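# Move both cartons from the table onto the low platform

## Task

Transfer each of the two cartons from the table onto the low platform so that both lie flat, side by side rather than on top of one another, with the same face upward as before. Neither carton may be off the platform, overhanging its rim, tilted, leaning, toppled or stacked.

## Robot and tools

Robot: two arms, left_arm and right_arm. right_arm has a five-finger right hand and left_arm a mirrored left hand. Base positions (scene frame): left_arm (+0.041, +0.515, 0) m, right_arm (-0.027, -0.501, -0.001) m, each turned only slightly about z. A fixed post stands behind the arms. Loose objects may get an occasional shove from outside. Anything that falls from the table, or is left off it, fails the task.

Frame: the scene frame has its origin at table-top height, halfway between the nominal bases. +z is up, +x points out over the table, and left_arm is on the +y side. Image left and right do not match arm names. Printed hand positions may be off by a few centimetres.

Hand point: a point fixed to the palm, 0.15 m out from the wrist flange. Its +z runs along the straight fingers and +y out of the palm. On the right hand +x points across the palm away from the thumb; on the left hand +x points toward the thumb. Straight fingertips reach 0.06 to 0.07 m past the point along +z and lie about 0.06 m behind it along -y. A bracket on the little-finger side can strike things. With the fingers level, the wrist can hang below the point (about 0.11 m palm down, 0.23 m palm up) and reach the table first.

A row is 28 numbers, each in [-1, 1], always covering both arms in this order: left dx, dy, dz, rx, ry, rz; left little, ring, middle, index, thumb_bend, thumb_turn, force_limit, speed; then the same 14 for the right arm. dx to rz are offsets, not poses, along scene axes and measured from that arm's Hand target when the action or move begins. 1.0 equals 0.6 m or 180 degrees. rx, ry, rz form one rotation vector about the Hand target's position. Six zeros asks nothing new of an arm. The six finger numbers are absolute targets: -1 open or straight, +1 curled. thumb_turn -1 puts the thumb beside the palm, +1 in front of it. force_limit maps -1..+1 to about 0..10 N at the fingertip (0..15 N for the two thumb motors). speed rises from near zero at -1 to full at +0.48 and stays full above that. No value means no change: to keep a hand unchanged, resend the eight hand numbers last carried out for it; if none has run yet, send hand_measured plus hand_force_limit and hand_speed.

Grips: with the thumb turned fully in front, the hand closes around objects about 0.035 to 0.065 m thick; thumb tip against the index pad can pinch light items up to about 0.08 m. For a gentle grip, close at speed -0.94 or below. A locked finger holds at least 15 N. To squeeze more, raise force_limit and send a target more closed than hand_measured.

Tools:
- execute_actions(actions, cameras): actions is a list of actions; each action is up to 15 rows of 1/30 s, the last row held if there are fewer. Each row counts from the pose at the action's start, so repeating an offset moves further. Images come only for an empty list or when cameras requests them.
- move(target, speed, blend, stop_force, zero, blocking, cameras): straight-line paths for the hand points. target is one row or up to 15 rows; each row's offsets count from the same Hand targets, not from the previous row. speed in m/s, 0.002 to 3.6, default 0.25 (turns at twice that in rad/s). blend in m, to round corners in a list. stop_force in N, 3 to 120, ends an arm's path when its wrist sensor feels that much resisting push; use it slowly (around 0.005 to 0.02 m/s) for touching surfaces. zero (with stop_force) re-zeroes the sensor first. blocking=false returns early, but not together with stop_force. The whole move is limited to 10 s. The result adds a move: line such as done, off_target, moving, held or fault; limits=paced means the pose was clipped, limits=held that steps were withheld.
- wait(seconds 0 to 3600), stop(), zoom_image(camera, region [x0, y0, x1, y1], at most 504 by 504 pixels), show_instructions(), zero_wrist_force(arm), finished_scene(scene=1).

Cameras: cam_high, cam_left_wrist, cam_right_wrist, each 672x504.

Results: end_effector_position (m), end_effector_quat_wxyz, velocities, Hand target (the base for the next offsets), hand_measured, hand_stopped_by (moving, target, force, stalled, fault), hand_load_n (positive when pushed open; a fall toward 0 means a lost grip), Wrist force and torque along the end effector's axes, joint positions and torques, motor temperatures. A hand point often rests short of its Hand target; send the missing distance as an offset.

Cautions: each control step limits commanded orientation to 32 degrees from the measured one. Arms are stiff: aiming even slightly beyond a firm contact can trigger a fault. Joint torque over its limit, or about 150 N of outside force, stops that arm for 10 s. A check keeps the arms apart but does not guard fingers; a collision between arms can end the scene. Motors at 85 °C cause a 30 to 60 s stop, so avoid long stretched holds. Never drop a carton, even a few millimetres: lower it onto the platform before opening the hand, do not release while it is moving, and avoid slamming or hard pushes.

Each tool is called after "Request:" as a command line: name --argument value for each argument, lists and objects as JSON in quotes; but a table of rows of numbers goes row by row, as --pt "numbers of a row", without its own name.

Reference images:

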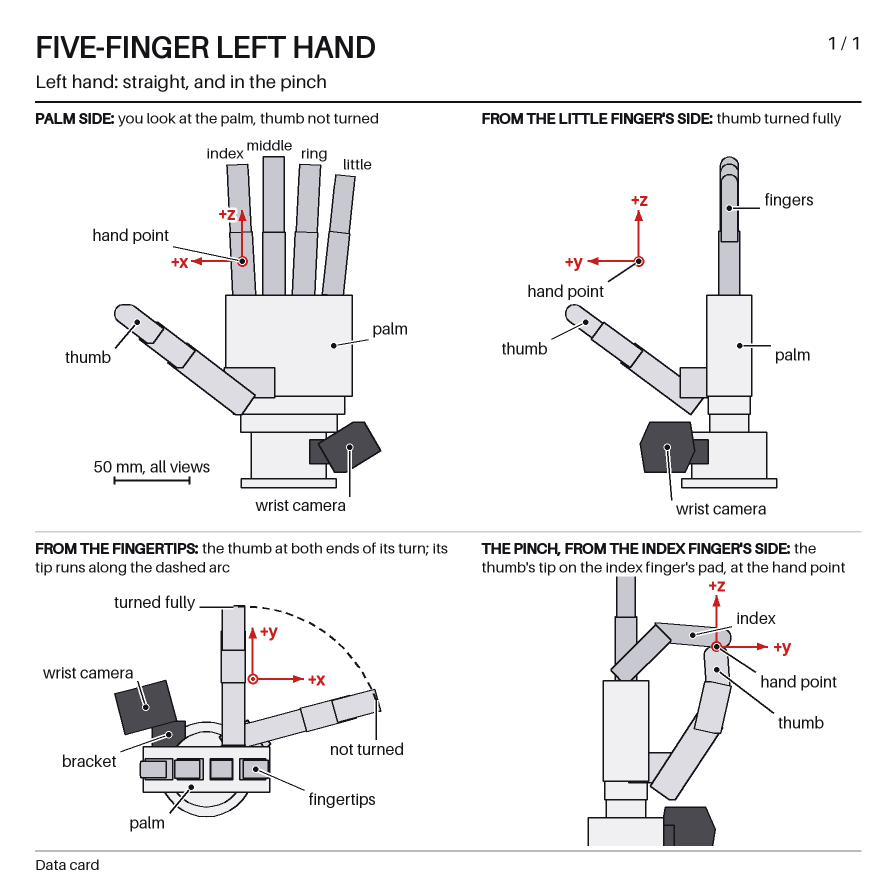

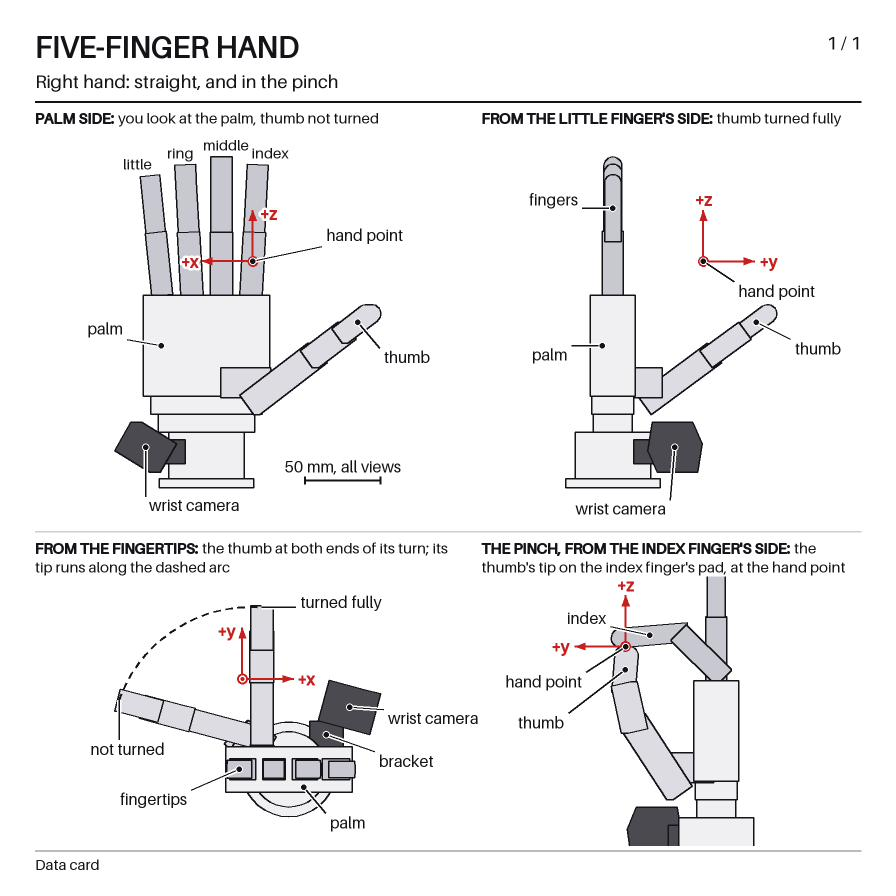

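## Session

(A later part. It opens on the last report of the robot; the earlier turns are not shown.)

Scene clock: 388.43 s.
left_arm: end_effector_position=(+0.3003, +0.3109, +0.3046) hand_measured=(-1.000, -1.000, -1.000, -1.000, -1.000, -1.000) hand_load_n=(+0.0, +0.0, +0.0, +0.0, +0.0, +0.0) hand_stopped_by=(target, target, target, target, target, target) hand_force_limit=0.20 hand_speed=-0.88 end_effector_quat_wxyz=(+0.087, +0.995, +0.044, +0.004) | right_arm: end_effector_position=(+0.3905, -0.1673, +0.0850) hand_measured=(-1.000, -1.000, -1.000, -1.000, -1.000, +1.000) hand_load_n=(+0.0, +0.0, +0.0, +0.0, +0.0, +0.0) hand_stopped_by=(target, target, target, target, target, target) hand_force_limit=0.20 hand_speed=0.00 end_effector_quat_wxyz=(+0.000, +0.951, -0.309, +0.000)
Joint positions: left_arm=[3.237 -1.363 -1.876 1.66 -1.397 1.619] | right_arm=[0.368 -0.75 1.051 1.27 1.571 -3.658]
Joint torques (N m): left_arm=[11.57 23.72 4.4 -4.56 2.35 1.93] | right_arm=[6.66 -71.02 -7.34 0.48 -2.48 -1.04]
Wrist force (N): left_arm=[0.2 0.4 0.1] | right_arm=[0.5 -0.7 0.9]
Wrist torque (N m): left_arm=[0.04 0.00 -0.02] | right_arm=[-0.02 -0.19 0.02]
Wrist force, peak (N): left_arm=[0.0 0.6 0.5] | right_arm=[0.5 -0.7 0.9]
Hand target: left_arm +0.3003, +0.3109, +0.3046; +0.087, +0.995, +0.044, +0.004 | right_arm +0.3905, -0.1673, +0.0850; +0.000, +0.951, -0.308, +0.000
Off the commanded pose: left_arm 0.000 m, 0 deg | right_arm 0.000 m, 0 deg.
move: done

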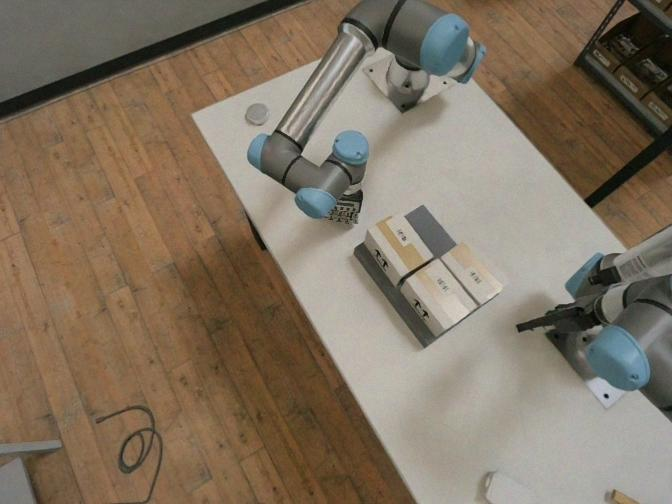

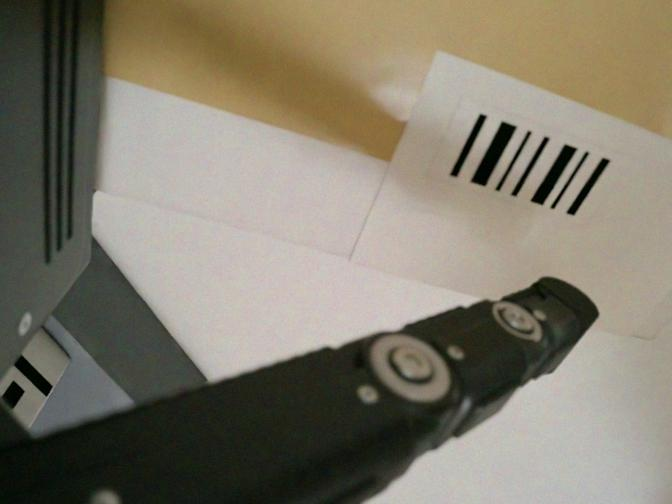

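Request:
move --pt "0 0 0 0 0 0 -1 -1 -1 -1 -1 -1 0.2 -0.88 -0.028 -0.0368 0 0 0 0.0611 -1 -1 -1 -1 -1 1 0.2 0" --pt "0 0 0 0 0 0 -1 -1 -1 -1 -1 -1 0.2 -0.88 -0.0483 -0.0782 0 0 0 0.1222 -1 -1 -1 -1 -1 1 0.2 0" --pt "0 0 0 0 0 0 -1 -1 -1 -1 -1 -1 0.2 -0.88 -0.0605 -0.1227 0 0 0 0.1833 -1 -1 -1 -1 -1 1 0.2 0" --pt "0 0 0 0 0 0 -1 -1 -1 -1 -1 -1 0.2 -0.88 -0.064 -0.1562 0 0 0 0.2278 -1 -1 -1 -1 -1 1 0.2 0" --speed 0.07 --blend 0.005 --cameras '["cam_high","cam_right_wrist"]'

Scene clock: 396.33 s.
left_arm: end_effector_position=(+0.3003, +0.3109, +0.3046) hand_measured=(-1.000, -1.000, -1.000, -1.000, -1.000, -1.000) hand_load_n=(+0.0, +0.0, +0.0, +0.0, +0.0, +0.0) hand_stopped_by=(target, target, target, target, target, target) hand_force_limit=0.20 hand_speed=-0.88 end_effector_quat_wxyz=(+0.087, +0.995, +0.044, +0.004) | right_arm: end_effector_position=(+0.3521, -0.2610, +0.0850) hand_measured=(-1.000, -1.000, -1.000, -1.000, -1.000, +1.000) hand_load_n=(+0.0, +0.0, +0.0, +0.0, +0.0, +0.0) hand_stopped_by=(target, target, target, target, target, target) hand_force_limit=0.20 hand_speed=0.00 end_effector_quat_wxyz=(+0.000, +0.999, +0.044, +0.000)
Joint positions: left_arm=[3.237 -1.363 -1.876 1.66 -1.397 1.619] | right_arm=[0.316 -0.977 1.45 1.098 1.57 -4.426]
Joint torques (N m): left_arm=[11.58 22.93 5.85 -4.24 2.28 2.24] | right_arm=[-5.74 -60.12 -7.14 -0.06 -2.28 -0.93]
Wrist force (N): left_arm=[0.5 0.2 0.2] | right_arm=[0.2 -0.6 1.3]
Wrist torque (N m): left_arm=[0.00 -0.05 0.00] | right_arm=[-0.03 -0.10 0.06]
Wrist force, peak (N): left_arm=[0.3 0.7 -0.1] | right_arm=[0.0 -0.8 1.4]
Hand target: left_arm +0.3003, +0.3109, +0.3046; +0.087, +0.995, +0.044, +0.004 | right_arm +0.3521, -0.2610, +0.0850; +0.000, +0.999, +0.044, +0.000
Off the commanded pose: left_arm 0.000 m, 0 deg | right_arm 0.000 m, 0 deg.
move: done

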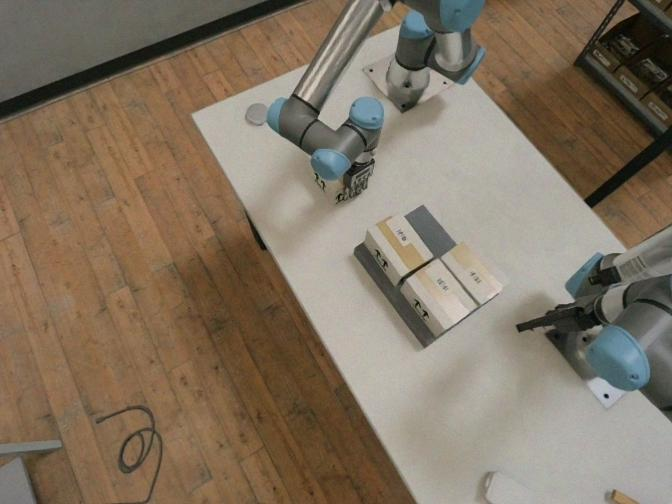

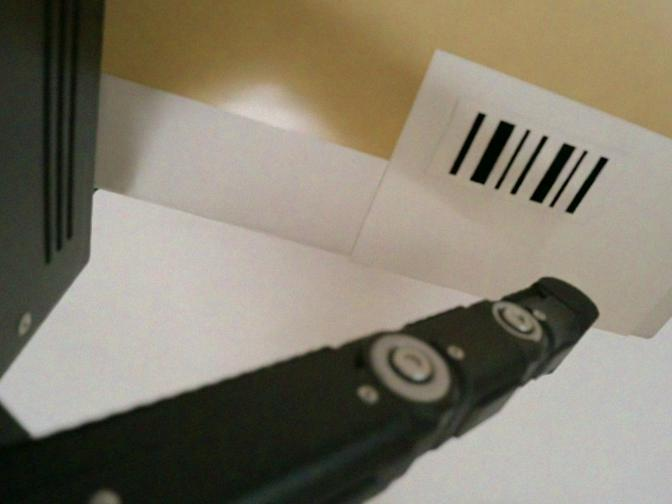

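Request:
move --pt "0 0 0 0 0 0 -1 -1 -1 -1 -1 -1 0.2 -0.88 -0.0067 0.0833 0 0 0 0 -1 -1 -1 -1 -1 1 0.2 0" --pt "0 0 0 0 0 0 -1 -1 -1 -1 -1 -1 0.2 -0.88 -0.0067 0.0833 0.3083 0 0 0 -1 -1 -1 -1 -1 1 0.2 0" --pt "0.1 -0.25 0 0 0 0 -1 -1 -1 -1 -1 -1 0.2 -0.88 0.0798 -0.015 0.3083 0 0 -0.5 -1 -1 -1 -1 -1 1 0.2 0" --pt "0.2 -0.5167 0 0 0 0 -1 -1 -1 -1 -1 -1 0.2 -0.88 0.1415 -0.1233 0.2583 0 0 -1.0 -1 -1 -1 -1 -1 -1 0.2 0" --speed '[0.07,0.25,0.4,0.4]' --blend '[0.008,0.03,0.03,0]' --cameras '["all"]'

Scene clock: 419.37 s.
left_arm: end_effector_position=(+0.4203, +0.0008, +0.3046) hand_measured=(-1.000, -1.000, -1.000, -1.000, -1.000, -1.000) hand_load_n=(+0.0, -0.5, +0.0, +0.0, +0.0, +0.0) hand_stopped_by=(target, target, target, target, target, target) hand_force_limit=0.20 hand_speed=-0.88 end_effector_quat_wxyz=(+0.087, +0.995, +0.044, +0.004) | right_arm: end_effector_position=(+0.4370, -0.3350, +0.2400) hand_measured=(-1.000, -1.000, -1.000, -1.000, -1.000, -1.000) hand_load_n=(+0.0, +0.0, +0.0, +0.0, +0.0, +0.0) hand_stopped_by=(target, target, target, target, target, target) hand_force_limit=0.20 hand_speed=0.00 end_effector_quat_wxyz=(+0.000, -0.044, +0.999, +0.000)
Joint positions: left_arm=[2.468 -2.134 -0.929 1.608 -1.44 0.841] | right_arm=[-0.128 -1.223 1.406 1.388 1.571 -1.729]
Joint torques (N m): left_arm=[-9.1 24.49 26.54 -4.4 -1.45 -2.32] | right_arm=[7 -49.02 -7.93 0.21 1.75 1.24]
Wrist force (N): left_arm=[-0.1 0.6 0.2] | right_arm=[0.5 0.3 0.2]
Wrist torque (N m): left_arm=[0.08 0.05 0.07] | right_arm=[0.07 -0.17 -0.13]
Wrist force, peak (N): left_arm=[0.1 1.2 0.1] | right_arm=[0.2 -0.2 2.4]
Hand target: left_arm +0.4203, +0.0008, +0.3046; +0.087, +0.995, +0.044, +0.004 | right_arm +0.4370, -0.3350, +0.2400; +0.000, -0.044, +0.999, +0.000
Off the commanded pose: left_arm 0.000 m, 0 deg | right_arm 0.000 m, 0 deg.
move: done

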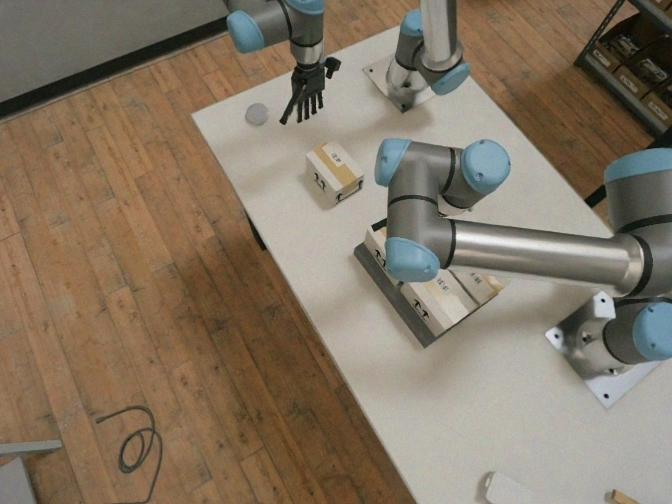

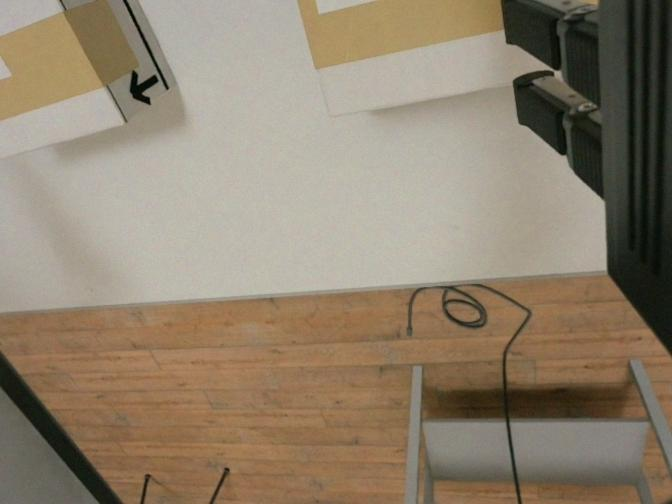

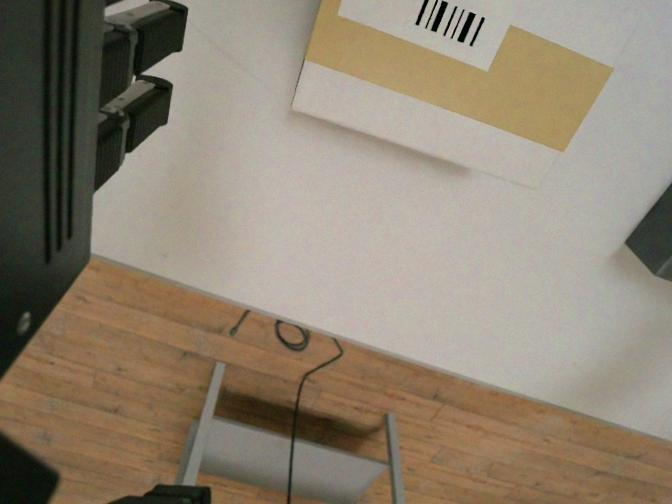

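Request:
move --pt "0.002 -0.2063 -0.091 0 0 0 -1 -1 -1 -1 -1 -1 0.2 -0.88 0 0 -0.255 0 0 0 -1 -1 -1 -1 -1 -1 0.2 0" --pt "0.002 -0.2063 -0.091 0 0 0 -1 -1 -1 -1 -1 -1 0.2 -0.88 -0.0048 0.055 -0.255 0 0 0 -1 -1 -1 -1 -1 -1 0.2 0" --pt "0.002 -0.2063 -0.091 0 0 0 -1 -1 -1 -1 -1 -1 0.2 -0.88 -0.0073 0.0833 -0.255 0 0 0 -1 -1 -1 -1 -1 -1 0.2 0" --pt "0.002 -0.2063 -0.091 0 0 0 -1 -1 -1 -1 -1 -1 0.2 -0.88 -0.0158 0.1805 -0.255 0 0 0 -1 -1 -1 -1 -1 -1 0.2 0" --speed '[0.2,0.1,0.02,0.07]' --blend '[0.005,0.005,0.002,0]' --cameras '["all"]'

Scene clock: 429.37 s.
left_arm: end_effector_position=(+0.4215, -0.1229, +0.2500) hand_measured=(-1.000, -1.000, -1.000, -1.000, -1.000, -1.000) hand_load_n=(+0.0, +0.0, +0.0, +0.0, +0.0, +0.0) hand_stopped_by=(target, target, target, target, target, target) hand_force_limit=0.20 hand_speed=-0.88 end_effector_quat_wxyz=(+0.087, +0.995, +0.044, +0.004) | right_arm: end_effector_position=(+0.4275, -0.2268, +0.0870) hand_measured=(-1.000, -1.000, -1.000, -1.000, -1.000, -1.000) hand_load_n=(+0.0, +0.0, +0.0, +0.0, +0.0, +0.0) hand_stopped_by=(target, target, target, target, target, target) hand_force_limit=0.20 hand_speed=0.00 end_effector_quat_wxyz=(+0.000, -0.044, +0.999, +0.000)
Joint positions: left_arm=[2.305 -2.489 -0.449 1.503 -1.46 0.679] | right_arm=[0.116 -1.036 1.543 1.064 1.571 -1.484]
Joint torques (N m): left_arm=[-9.66 32.86 26.93 -4.25 -1.31 -2.29] | right_arm=[7.46 -22.03 -24.26 4.11 1.96 1.67]
Wrist force (N): left_arm=[0.2 0.6 0.1] | right_arm=[0.5 -0.5 0.4]
Wrist torque (N m): left_arm=[0.08 0.00 0.11] | right_arm=[0.05 -0.12 -0.16]
Wrist force, peak (N): left_arm=[-0.9 1.4 0.2] | right_arm=[0.1 -1.7 1.4]
Hand target: left_arm +0.4215, -0.1229, +0.2500; +0.087, +0.995, +0.044, +0.004 | right_arm +0.4275, -0.2267, +0.0870; +0.000, -0.044, +0.999, +0.000
Off the commanded pose: left_arm 0.000 m, 0 deg | right_arm 0.000 m, 0 deg.
move: done

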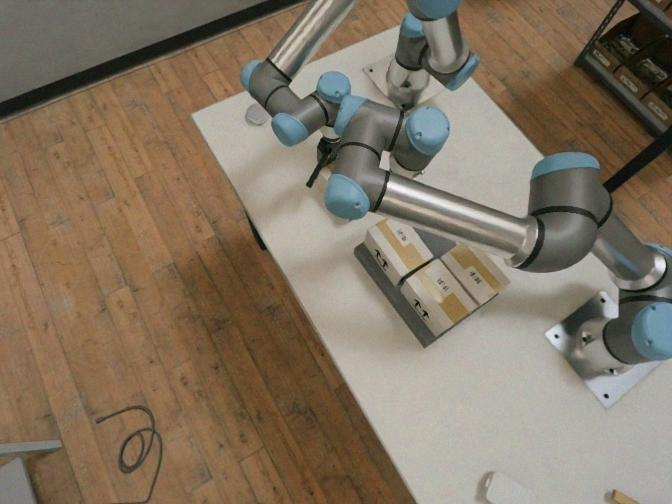

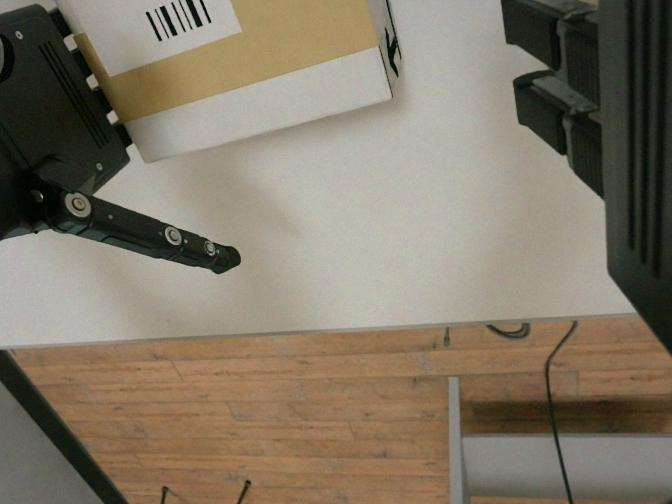

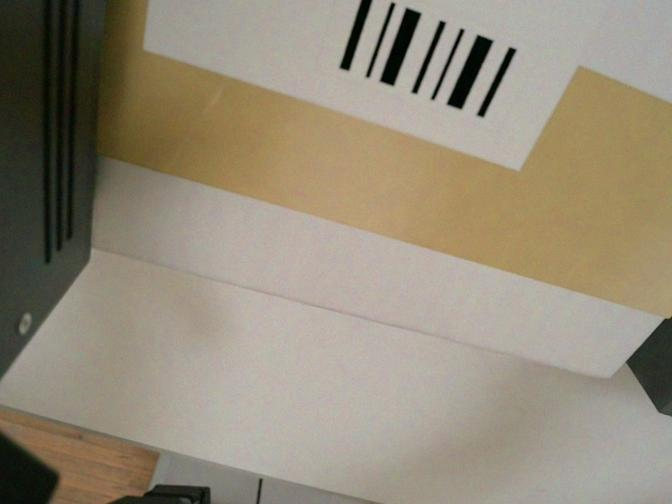

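Request:
move --pt "0.0095 -0.0332 0 0 0 0 -1 -1 -1 -1 -1 -1 0.2 -0.88 0.0044 -0.0498 0 0 0 0 -1 -1 -1 -1 -1 -1 0.2 0" --pt "0.0095 -0.0332 -0.2317 0 0 0 -1 -1 -1 -1 -1 -1 0.2 -0.88 0.0153 -0.0505 0.04 0.0553 0.0048 0 -1 -1 -1 -1 -1 -1 0.2 0" --pt "0.011 -0.0498 -0.2317 0 0 0 -1 -1 -1 -1 -1 -1 0.2 -0.88 0.0153 -0.0505 0.04 0.0553 0.0048 0 -1 -1 -1 -1 -1 -1 0.2 0" --speed '[0.1,0.1,0.03]' --blend '[0.003,0,0]' --cameras '["all"]'

Scene clock: 457.27 s.
left_arm: end_effector_position=(+0.4281, -0.1528, +0.1110) hand_measured=(-1.000, -1.000, -1.000, -1.000, -1.000, -1.000) hand_load_n=(+0.0, +0.0, +0.0, +0.0, +0.0, +0.0) hand_stopped_by=(target, target, target, target, target, target) hand_force_limit=0.20 hand_speed=-0.88 end_effector_quat_wxyz=(+0.087, +0.995, +0.044, +0.004) | right_arm: end_effector_position=(+0.4367, -0.2570, +0.1110) hand_measured=(-1.000, -1.000, -1.000, -1.000, -1.000, -1.000) hand_load_n=(+0.0, +0.0, +0.0, +0.0, +0.0, +0.0) hand_stopped_by=(target, target, target, target, target, target) hand_force_limit=0.20 hand_speed=0.00 end_effector_quat_wxyz=(-0.004, -0.044, +0.995, +0.087)
Joint positions: left_arm=[2.281 -2.581 -0.631 1.779 -1.464 0.654] | right_arm=[-0.046 -1.078 1.586 1.076 1.397 -1.648]
Joint torques (N m): left_arm=[-9.87 35.37 27.58 -4.33 -1.42 -2.35] | right_arm=[-6 -54.31 -5.76 4.11 -3.45 -1.23]
Wrist force (N): left_arm=[0.0 0.7 -0.2] | right_arm=[0.3 0.6 -0.1]
Wrist torque (N m): left_arm=[0.12 0.02 0.06] | right_arm=[0.13 -0.12 0.07]
Wrist force, peak (N): left_arm=[-0.1 1.0 -0.5] | right_arm=[0.4 3.0 0.4]
Hand target: left_arm +0.4281, -0.1528, +0.1110; +0.087, +0.995, +0.044, +0.004 | right_arm +0.4367, -0.2570, +0.1110; -0.004, -0.044, +0.995, +0.087
Off the commanded pose: left_arm 0.000 m, 0 deg | right_arm 0.000 m, 0 deg.
move: done

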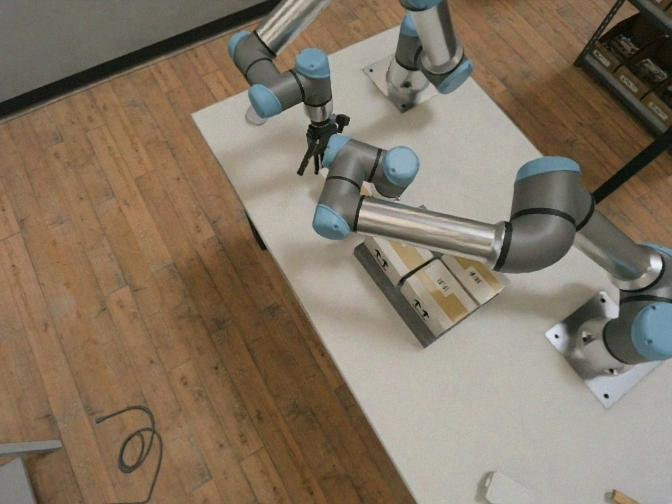

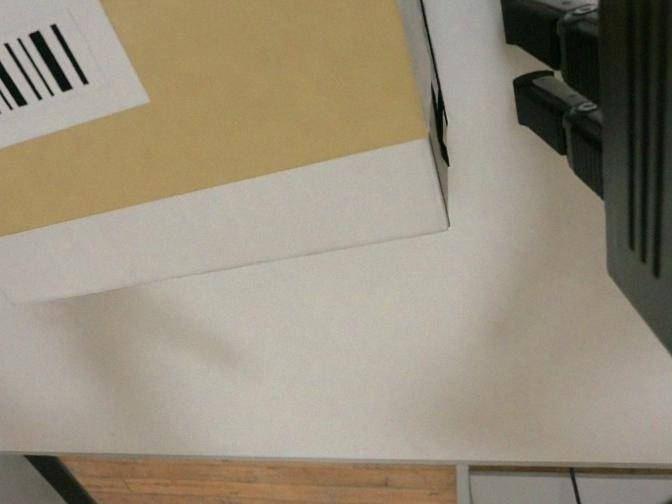

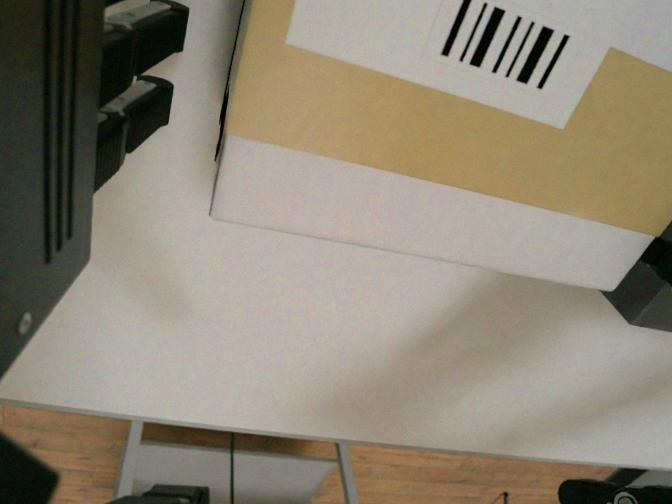

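Request:
move --target '[0,0,0,0,0,0,-0.4,-0.4,-0.4,-0.4,-1,-1,-0.2,-0.94,0,0,0,0,0,0,-0.4,-0.4,-0.4,-0.4,-1,-1,-0.2,-0.94]'

Request:
wait --seconds 1.5 --cameras '["cam_left_wrist","cam_right_wrist"]'

Scene clock: 463.03 s.
left_arm: end_effector_position=(+0.4281, -0.1528, +0.1110) hand_measured=(-0.562, -0.646, -0.702, -0.646, -1.000, -1.000) hand_load_n=(+4.5, +4.0, +0.0, +6.0, +0.0, +0.0) hand_stopped_by=(force, force, force, force, target, target) hand_force_limit=-0.20 hand_speed=-0.94 end_effector_quat_wxyz=(+0.087, +0.995, +0.044, +0.004) | right_arm: end_effector_position=(+0.4367, -0.2570, +0.1110) hand_measured=(-0.566, -0.646, -0.730, -0.634, -1.000, -1.000) hand_load_n=(+5.0, +3.5, +0.0, +4.5, -0.5, +0.0) hand_stopped_by=(force, force, force, force, target, target) hand_force_limit=-0.20 hand_speed=-0.94 end_effector_quat_wxyz=(-0.004, -0.044, +0.995, +0.087)
Joint positions: left_arm=[2.281 -2.581 -0.63 1.779 -1.464 0.654] | right_arm=[-0.046 -1.078 1.586 1.076 1.397 -1.648]
Joint torques (N m): left_arm=[-10.04 44.73 28.44 -0.1 2.67 -1.88] | right_arm=[4.69 -50.74 -8.26 4 -2.72 -1.06]
Wrist force (N): left_arm=[0.2 -10.6 1.5] | right_arm=[0.6 -11.9 0.6]
Wrist torque (N m): left_arm=[0.07 0.13 0.42] | right_arm=[-0.13 -0.14 -0.36]
Wrist force, peak (N): left_arm=[0.5 -11.5 1.5] | right_arm=[0.9 -12.1 0.8]
Hand target: left_arm +0.4281, -0.1528, +0.1110; +0.087, +0.995, +0.044, +0.004 | right_arm +0.4367, -0.2570, +0.1110; -0.004, -0.044, +0.995, +0.087
Off the commanded pose: left_arm 0.000 m, 0 deg | right_arm 0.000 m, 0 deg.
move: done

Scene clock: 464.53 s.
left_arm: end_effector_position=(+0.4281, -0.1528, +0.1110) hand_measured=(-0.562, -0.646, -0.702, -0.646, -1.000, -1.000) hand_load_n=(+4.0, +3.5, +0.0, +6.0, +0.0, +0.0) hand_stopped_by=(force, force, force, force, target, target) hand_force_limit=-0.20 hand_speed=-0.94 end_effector_quat_wxyz=(+0.087, +0.995, +0.044, +0.004) | right_arm: end_effector_position=(+0.4367, -0.2570, +0.1110) hand_measured=(-0.566, -0.646, -0.730, -0.634, -1.000, -1.000) hand_load_n=(+5.0, +4.0, +0.0, +4.5, +0.0, +0.0) hand_stopped_by=(force, force, force, force, target, target) hand_force_limit=-0.20 hand_speed=-0.94 end_effector_quat_wxyz=(-0.004, -0.044, +0.995, +0.087)
Joint positions: left_arm=[2.281 -2.581 -0.63 1.779 -1.464 0.654] | right_arm=[-0.046 -1.078 1.586 1.076 1.397 -1.648]
Joint torques (N m): left_arm=[-7.28 54.25 26.56 1.43 3.72 -1.47] | right_arm=[10.76 -46.08 -8.93 3.91 -2.24 -0.39]
Wrist force (N): left_arm=[0.6 -11.2 1.5] | right_arm=[0.8 -11.7 0.6]
Wrist torque (N m): left_arm=[-0.01 0.08 0.46] | right_arm=[-0.09 -0.16 -0.35]
Wrist force, peak (N): left_arm=[0.2 -11.5 1.4] | right_arm=[0.9 -12.2 0.7]
Hand target: left_arm +0.4281, -0.1528, +0.1110; +0.087, +0.995, +0.044, +0.004 | right_arm +0.4367, -0.2570, +0.1110; -0.004, -0.044, +0.995, +0.087
Off the commanded pose: left_arm 0.000 m, 0 deg | right_arm 0.000 m, 0 deg.
wait: 1.50 s; at rest by 0.17 s

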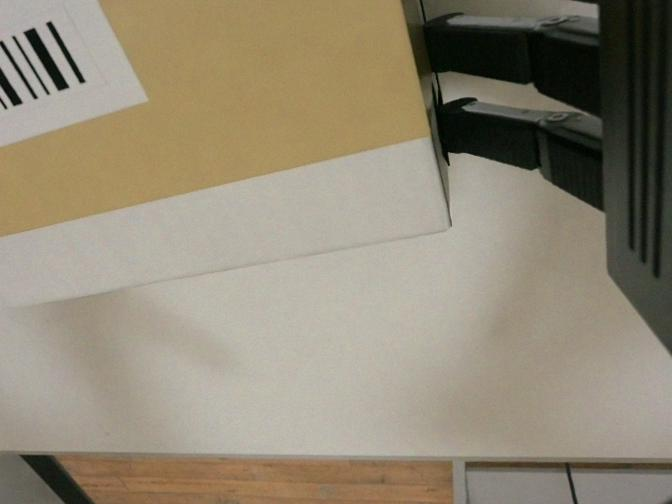

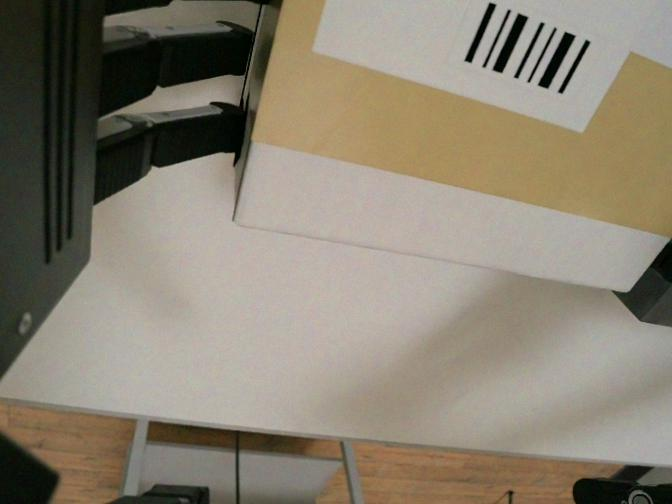

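Request:
move --target '[0,0,0,0,0,0,-0.3,-0.3,-0.3,-0.3,-1,-1,0.2,-0.94,0,0,0,0,0,0,-0.3,-0.3,-0.3,-0.3,-1,-1,0.2,-0.94]' --cameras '["cam_left_wrist","cam_right_wrist"]'

Scene clock: 465.87 s.
left_arm: end_effector_position=(+0.4281, -0.1528, +0.1110) hand_measured=(-0.534, -0.630, -0.666, -0.642, -1.000, -1.000) hand_load_n=(+5.0, +3.5, +7.0, +3.0, +0.0, +0.0) hand_stopped_by=(force, force, force, force, target, target) hand_force_limit=0.20 hand_speed=-0.94 end_effector_quat_wxyz=(+0.087, +0.995, +0.044, +0.004) | right_arm: end_effector_position=(+0.4367, -0.2570, +0.1110) hand_measured=(-0.546, -0.614, -0.654, -0.592, -1.000, -1.000) hand_load_n=(+3.0, +5.0, +6.5, +5.5, +0.0, +0.0) hand_stopped_by=(force, force, force, force, target, target) hand_force_limit=0.20 hand_speed=-0.94 end_effector_quat_wxyz=(-0.004, -0.044, +0.995, +0.087)
Joint positions: left_arm=[2.281 -2.581 -0.63 1.779 -1.464 0.654] | right_arm=[-0.046 -1.078 1.586 1.076 1.397 -1.648]
Joint torques (N m): left_arm=[-6.12 63.9 27.13 1.26 3.61 -1.3] | right_arm=[10.35 -41.33 -9.72 3.6 -2.11 -0.19]
Wrist force (N): left_arm=[1.8 -17.6 1.1] | right_arm=[2.3 -18.9 -0.7]
Wrist torque (N m): left_arm=[0.13 0.28 0.58] | right_arm=[-0.14 0.01 -0.54]
Wrist force, peak (N): left_arm=[1.8 -17.6 1.1] | right_arm=[2.4 -18.9 -0.7]
Hand target: left_arm +0.4281, -0.1528, +0.1110; +0.087, +0.995, +0.044, +0.004 | right_arm +0.4367, -0.2570, +0.1110; -0.004, -0.044, +0.995, +0.087
Off the commanded pose: left_arm 0.000 m, 0 deg | right_arm 0.000 m, 0 deg.
move: done

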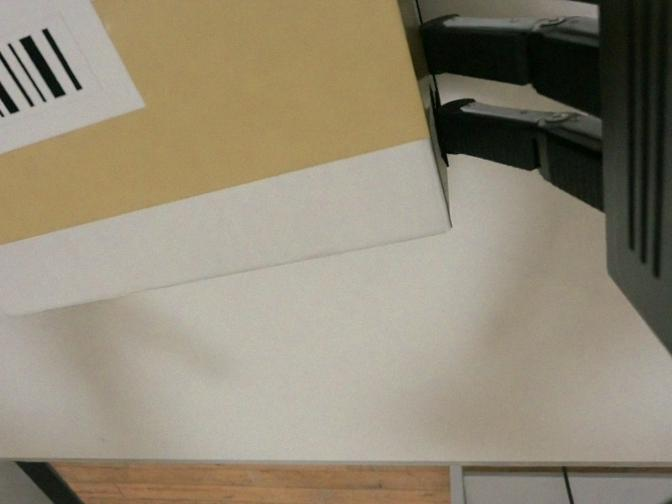

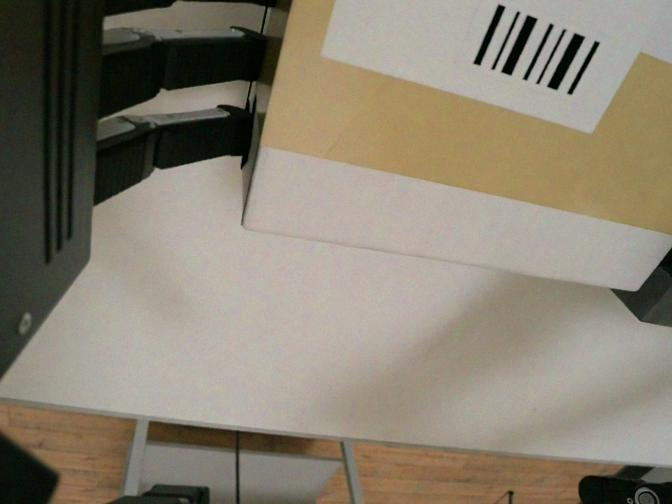

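Request:
move --target '[0,0,0.1167,0,0,0,-0.3,-0.3,-0.3,-0.3,-1,-1,0.2,-0.94,0,0,0.1167,0,0,0,-0.3,-0.3,-0.3,-0.3,-1,-1,0.2,-0.94]' --speed 0.06 --cameras '["all"]'

Scene clock: 487.07 s.
left_arm: end_effector_position=(+0.4281, -0.1528, +0.1810) hand_measured=(-0.534, -0.630, -0.666, -0.642, -1.000, -1.000) hand_load_n=(+6.0, +4.5, +7.5, +4.0, +0.0, +0.0) hand_stopped_by=(force, force, force, force, target, target) hand_force_limit=0.20 hand_speed=-0.94 end_effector_quat_wxyz=(+0.087, +0.995, +0.044, +0.004) | right_arm: end_effector_position=(+0.4367, -0.2570, +0.1810) hand_measured=(-0.546, -0.614, -0.654, -0.592, -1.000, -1.000) hand_load_n=(+4.0, +6.0, +7.5, +7.0, -0.5, +0.0) hand_stopped_by=(force, force, force, force, target, target) hand_force_limit=0.20 hand_speed=-0.94 end_effector_quat_wxyz=(-0.004, -0.044, +0.995, +0.087)
Joint positions: left_arm=[2.281 -2.589 -0.437 1.593 -1.464 0.654] | right_arm=[-0.046 -1.147 1.494 1.237 1.397 -1.648]
Joint torques (N m): left_arm=[-1.65 38.2 32.35 -0.27 1.8 -1.51] | right_arm=[8.32 -54.14 -24.93 4.25 -8.41 -1.02]
Wrist force (N): left_arm=[2.0 -21.5 0.6] | right_arm=[2.6 -23.4 -1.3]
Wrist torque (N m): left_arm=[0.22 0.22 0.73] | right_arm=[-0.14 -0.06 -0.66]
Wrist force, peak (N): left_arm=[2.0 -21.8 0.5] | right_arm=[2.8 -23.8 -1.5]
Hand target: left_arm +0.4281, -0.1528, +0.1810; +0.087, +0.995, +0.044, +0.004 | right_arm +0.4367, -0.2570, +0.1810; -0.004, -0.044, +0.995, +0.087
Off the commanded pose: left_arm 0.000 m, 0 deg | right_arm 0.000 m, 0 deg.
move: done

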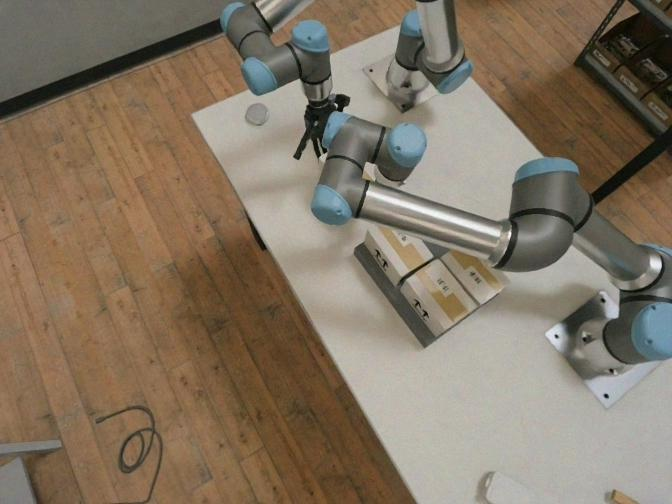

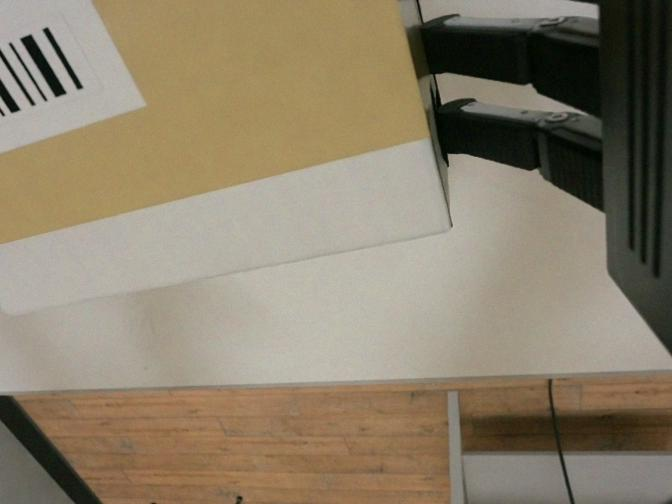

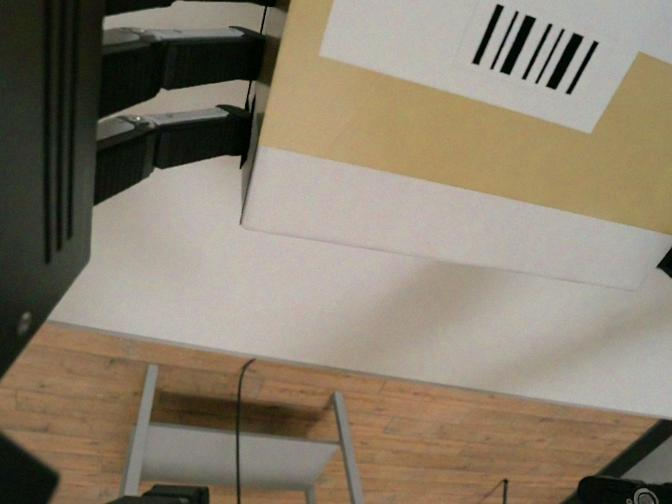

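Request:
move --pt "-0.197 0.0568 0 0 0 0 -0.3 -0.3 -0.3 -0.3 -1 -1 0.2 -0.94 -0.197 0.0568 0 0 0 0 -0.3 -0.3 -0.3 -0.3 -1 -1 0.2 -0.94" --pt "-0.1962 0.2 0 0 0 0 -0.3 -0.3 -0.3 -0.3 -1 -1 0.2 -0.94 -0.1962 0.2 0 0 0 0 -0.3 -0.3 -0.3 -0.3 -1 -1 0.2 -0.94" --speed 0.07 --blend '[0.02,0]' --cameras '["all"]'

Scene clock: 492.90 s.
left_arm: end_effector_position=(+0.3103, -0.0329, +0.1810) hand_measured=(-0.534, -0.630, -0.666, -0.642, -1.000, -1.000) hand_load_n=(+7.5, +6.0, +8.5, +4.5, +0.0, +0.0) hand_stopped_by=(force, force, force, force, target, target) hand_force_limit=0.20 hand_speed=-0.94 end_effector_quat_wxyz=(+0.087, +0.995, +0.044, +0.004) | right_arm: end_effector_position=(+0.3189, -0.1371, +0.1810) hand_measured=(-0.546, -0.614, -0.654, -0.592, -1.000, -1.000) hand_load_n=(+4.5, +6.5, +8.0, +8.0, +0.0, +0.0) hand_stopped_by=(force, force, force, force, target, target) hand_force_limit=0.20 hand_speed=-0.94 end_effector_quat_wxyz=(-0.004, -0.044, +0.995, +0.087)
Joint positions: left_arm=[2.271 -2.077 -1.331 1.976 -1.465 0.645] | right_arm=[0.287 -1.264 1.644 1.146 1.403 -1.31]
Joint torques (N m): left_arm=[6.84 65.79 9.8 4.23 7.04 2.62] | right_arm=[15.26 -16 -26.87 2.05 -2.78 1.87]
Wrist force (N): left_arm=[1.9 -23.7 0.4] | right_arm=[3.0 -25.2 -1.5]
Wrist torque (N m): left_arm=[0.31 0.29 0.67] | right_arm=[0.04 -0.04 -0.89]
Wrist force, peak (N): left_arm=[-1.9 -25.0 -0.3] | right_arm=[-3.0 -27.1 -1.2]
Hand target: left_arm +0.3103, -0.0328, +0.1810; +0.087, +0.995, +0.044, +0.004 | right_arm +0.3190, -0.1370, +0.1810; -0.004, -0.044, +0.995, +0.087
Off the commanded pose: left_arm 0.000 m, 0 deg | right_arm 0.000 m, 0 deg.
move: done

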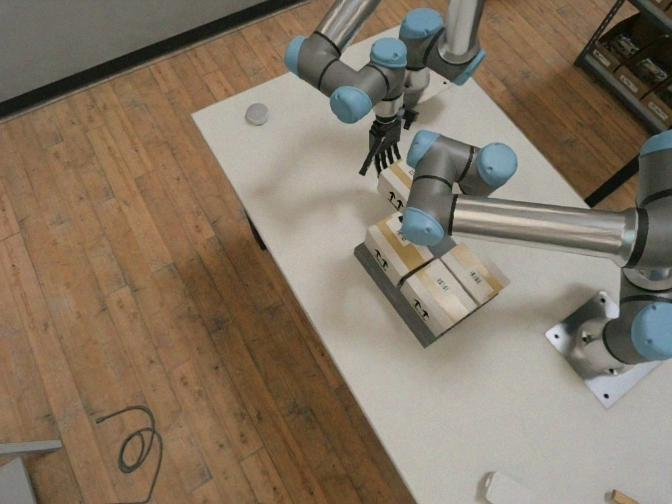

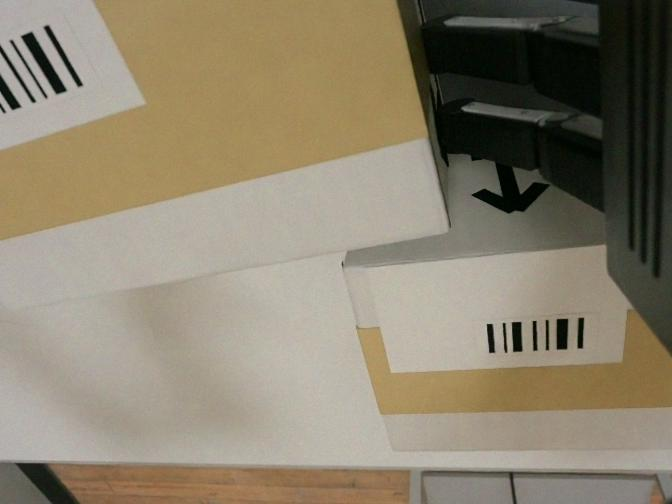

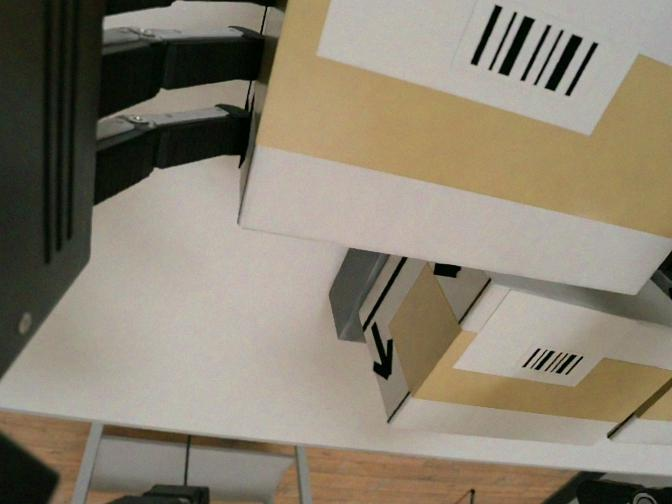

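Request:
zoom_image --camera "cam_right_wrist" --region '[230, 200, 672, 480]'

Scaled by 1.140 from the camera's image (finer frame: 960x720).

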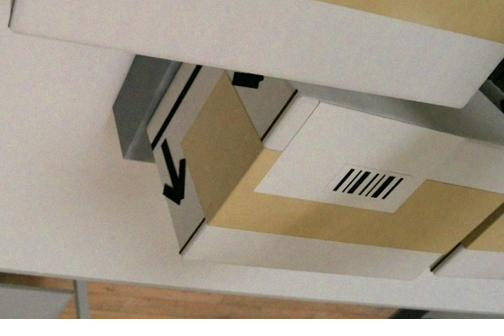

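Request:
move --target '[0.005,0.1168,0,0,0,0,-0.3,-0.3,-0.3,-0.3,-1,-1,0.2,-0.94,0.005,0.1168,0,0,0,0,-0.3,-0.3,-0.3,-0.3,-1,-1,0.2,-0.94]' --speed 0.06 --cameras '["all"]'

Scene clock: 501.40 s.
left_arm: end_effector_position=(+0.3133, +0.0372, +0.1810) hand_measured=(-0.534, -0.630, -0.666, -0.642, -1.000, -1.000) hand_load_n=(+6.5, +5.0, +8.0, +3.5, +0.0, +0.0) hand_stopped_by=(force, force, force, force, target, target) hand_force_limit=0.20 hand_speed=-0.94 end_effector_quat_wxyz=(+0.087, +0.995, +0.044, +0.004) | right_arm: end_effector_position=(+0.3219, -0.0670, +0.1810) hand_measured=(-0.546, -0.614, -0.654, -0.592, -1.000, -1.000) hand_load_n=(+4.0, +6.0, +7.5, +7.0, +0.0, +0.0) hand_stopped_by=(force, force, force, force, target, target) hand_force_limit=0.20 hand_speed=-0.94 end_effector_quat_wxyz=(-0.004, -0.044, +0.995, +0.087)
Joint positions: left_arm=[2.386 -1.937 -1.541 2.033 -1.45 0.76] | right_arm=[0.437 -1.152 1.48 1.174 1.411 -1.158]
Joint torques (N m): left_arm=[7.66 57.47 7.57 3.05 6.85 2.1] | right_arm=[13.65 -20.21 -29.25 1.34 -1.99 1.59]
Wrist force (N): left_arm=[1.9 -20.8 0.6] | right_arm=[2.5 -22.5 -1.0]
Wrist torque (N m): left_arm=[0.39 0.29 0.57] | right_arm=[0.03 0.04 -0.81]
Wrist force, peak (N): left_arm=[2.7 -24.9 0.3] | right_arm=[3.4 -26.3 -1.8]
Hand target: left_arm +0.3133, +0.0373, +0.1810; +0.087, +0.995, +0.044, +0.004 | right_arm +0.3220, -0.0669, +0.1810; -0.004, -0.044, +0.995, +0.087
Off the commanded pose: left_arm 0.000 m, 0 deg | right_arm 0.000 m, 0 deg.
move: done

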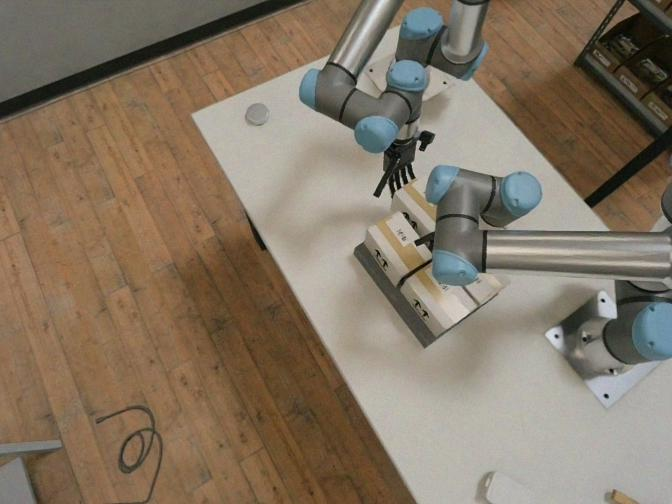

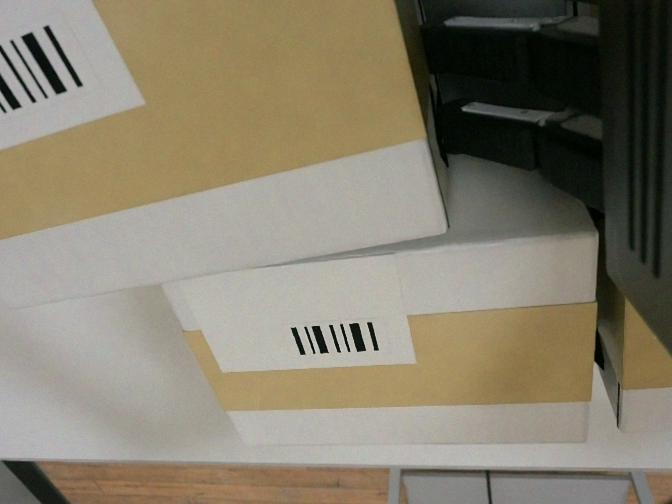

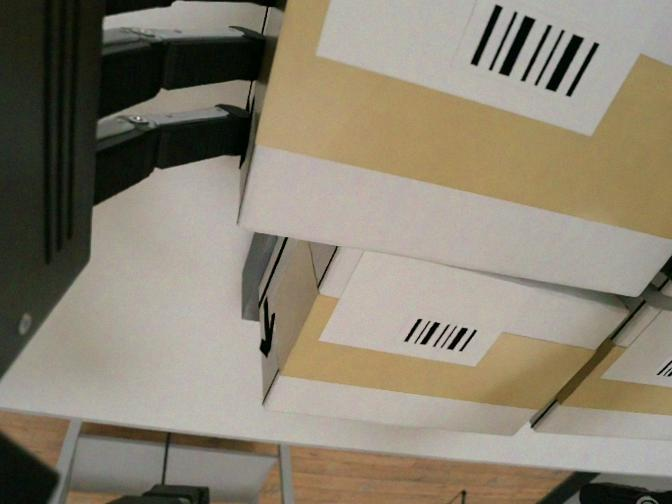

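Request:
zoom_image --camera "cam_left_wrist" --region '[350, 100, 672, 450]'

Request:
zoom_image --camera "cam_right_wrist" --region '[220, 180, 672, 460]'

Scaled by 1.440 from the camera's image (finer frame: 960x720).

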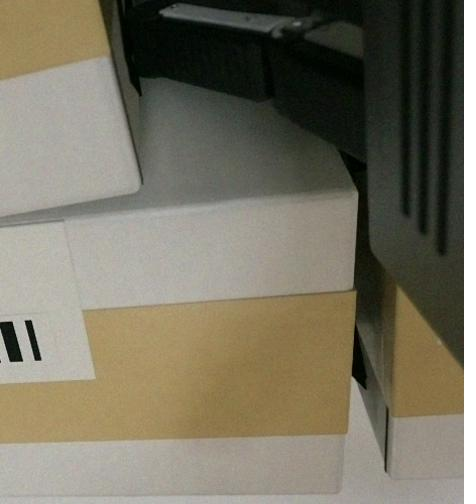

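Scaled by 1.115 from the camera's image (finer frame: 960x720).

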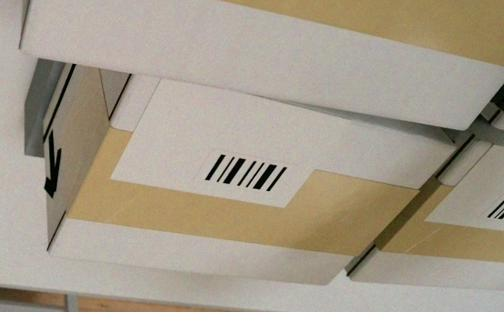

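Request:
zoom_image --camera "cam_right_wrist" --region '[420, 200, 672, 400]'

Request:
zoom_image --camera "cam_right_wrist" --region '[220, 200, 472, 430]'

Request:
zoom_image --camera "cam_high" --region '[340, 160, 540, 360]'

Scaled by 2.000 from the camera's image (finer frame: 960x720).

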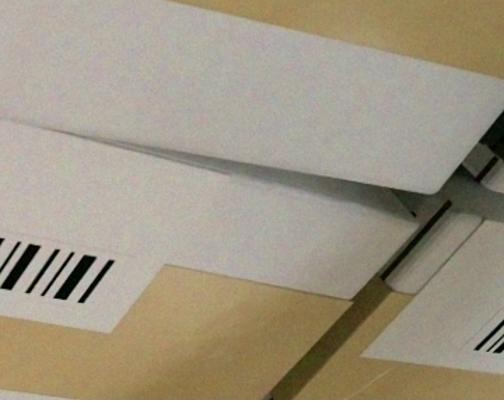

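Scaled by 2.000 from the camera's image (finer frame: 960x720).

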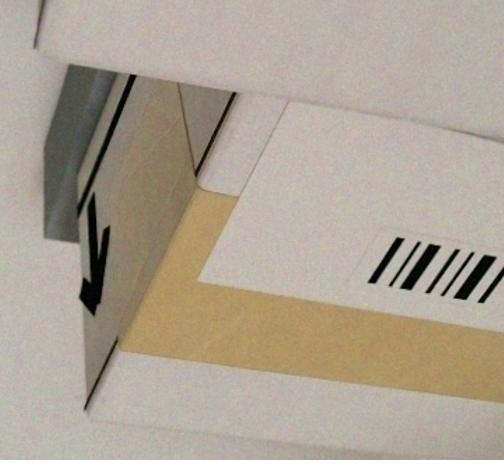

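Scaled by 2.520 from the camera's image (finer frame: 960x720).

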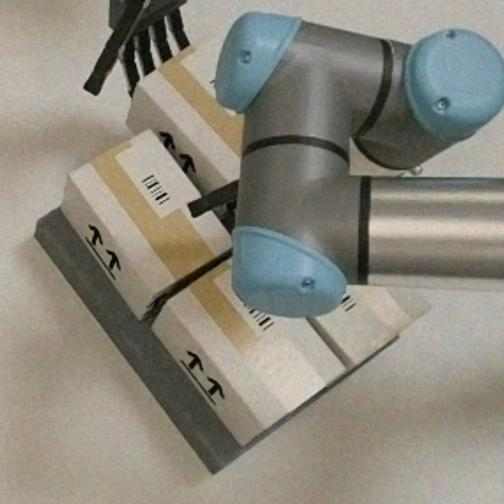

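Request:
zoom_image --camera "cam_high" --region '[350, 160, 450, 260]'

Request:
zoom_image --camera "cam_high" --region '[350, 220, 530, 360]'

Scaled by 5.040 from the camera's image (finer frame: 960x720).

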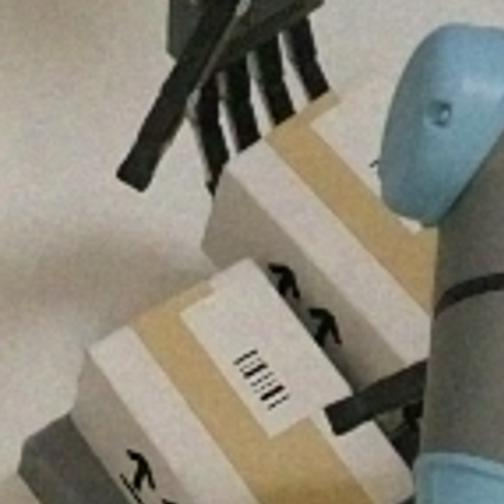

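Scaled by 2.800 from the camera's image (finer frame: 960x720).

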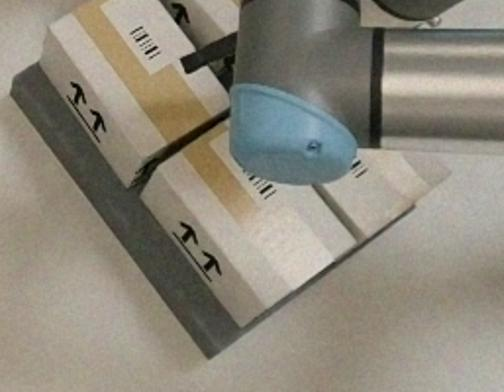

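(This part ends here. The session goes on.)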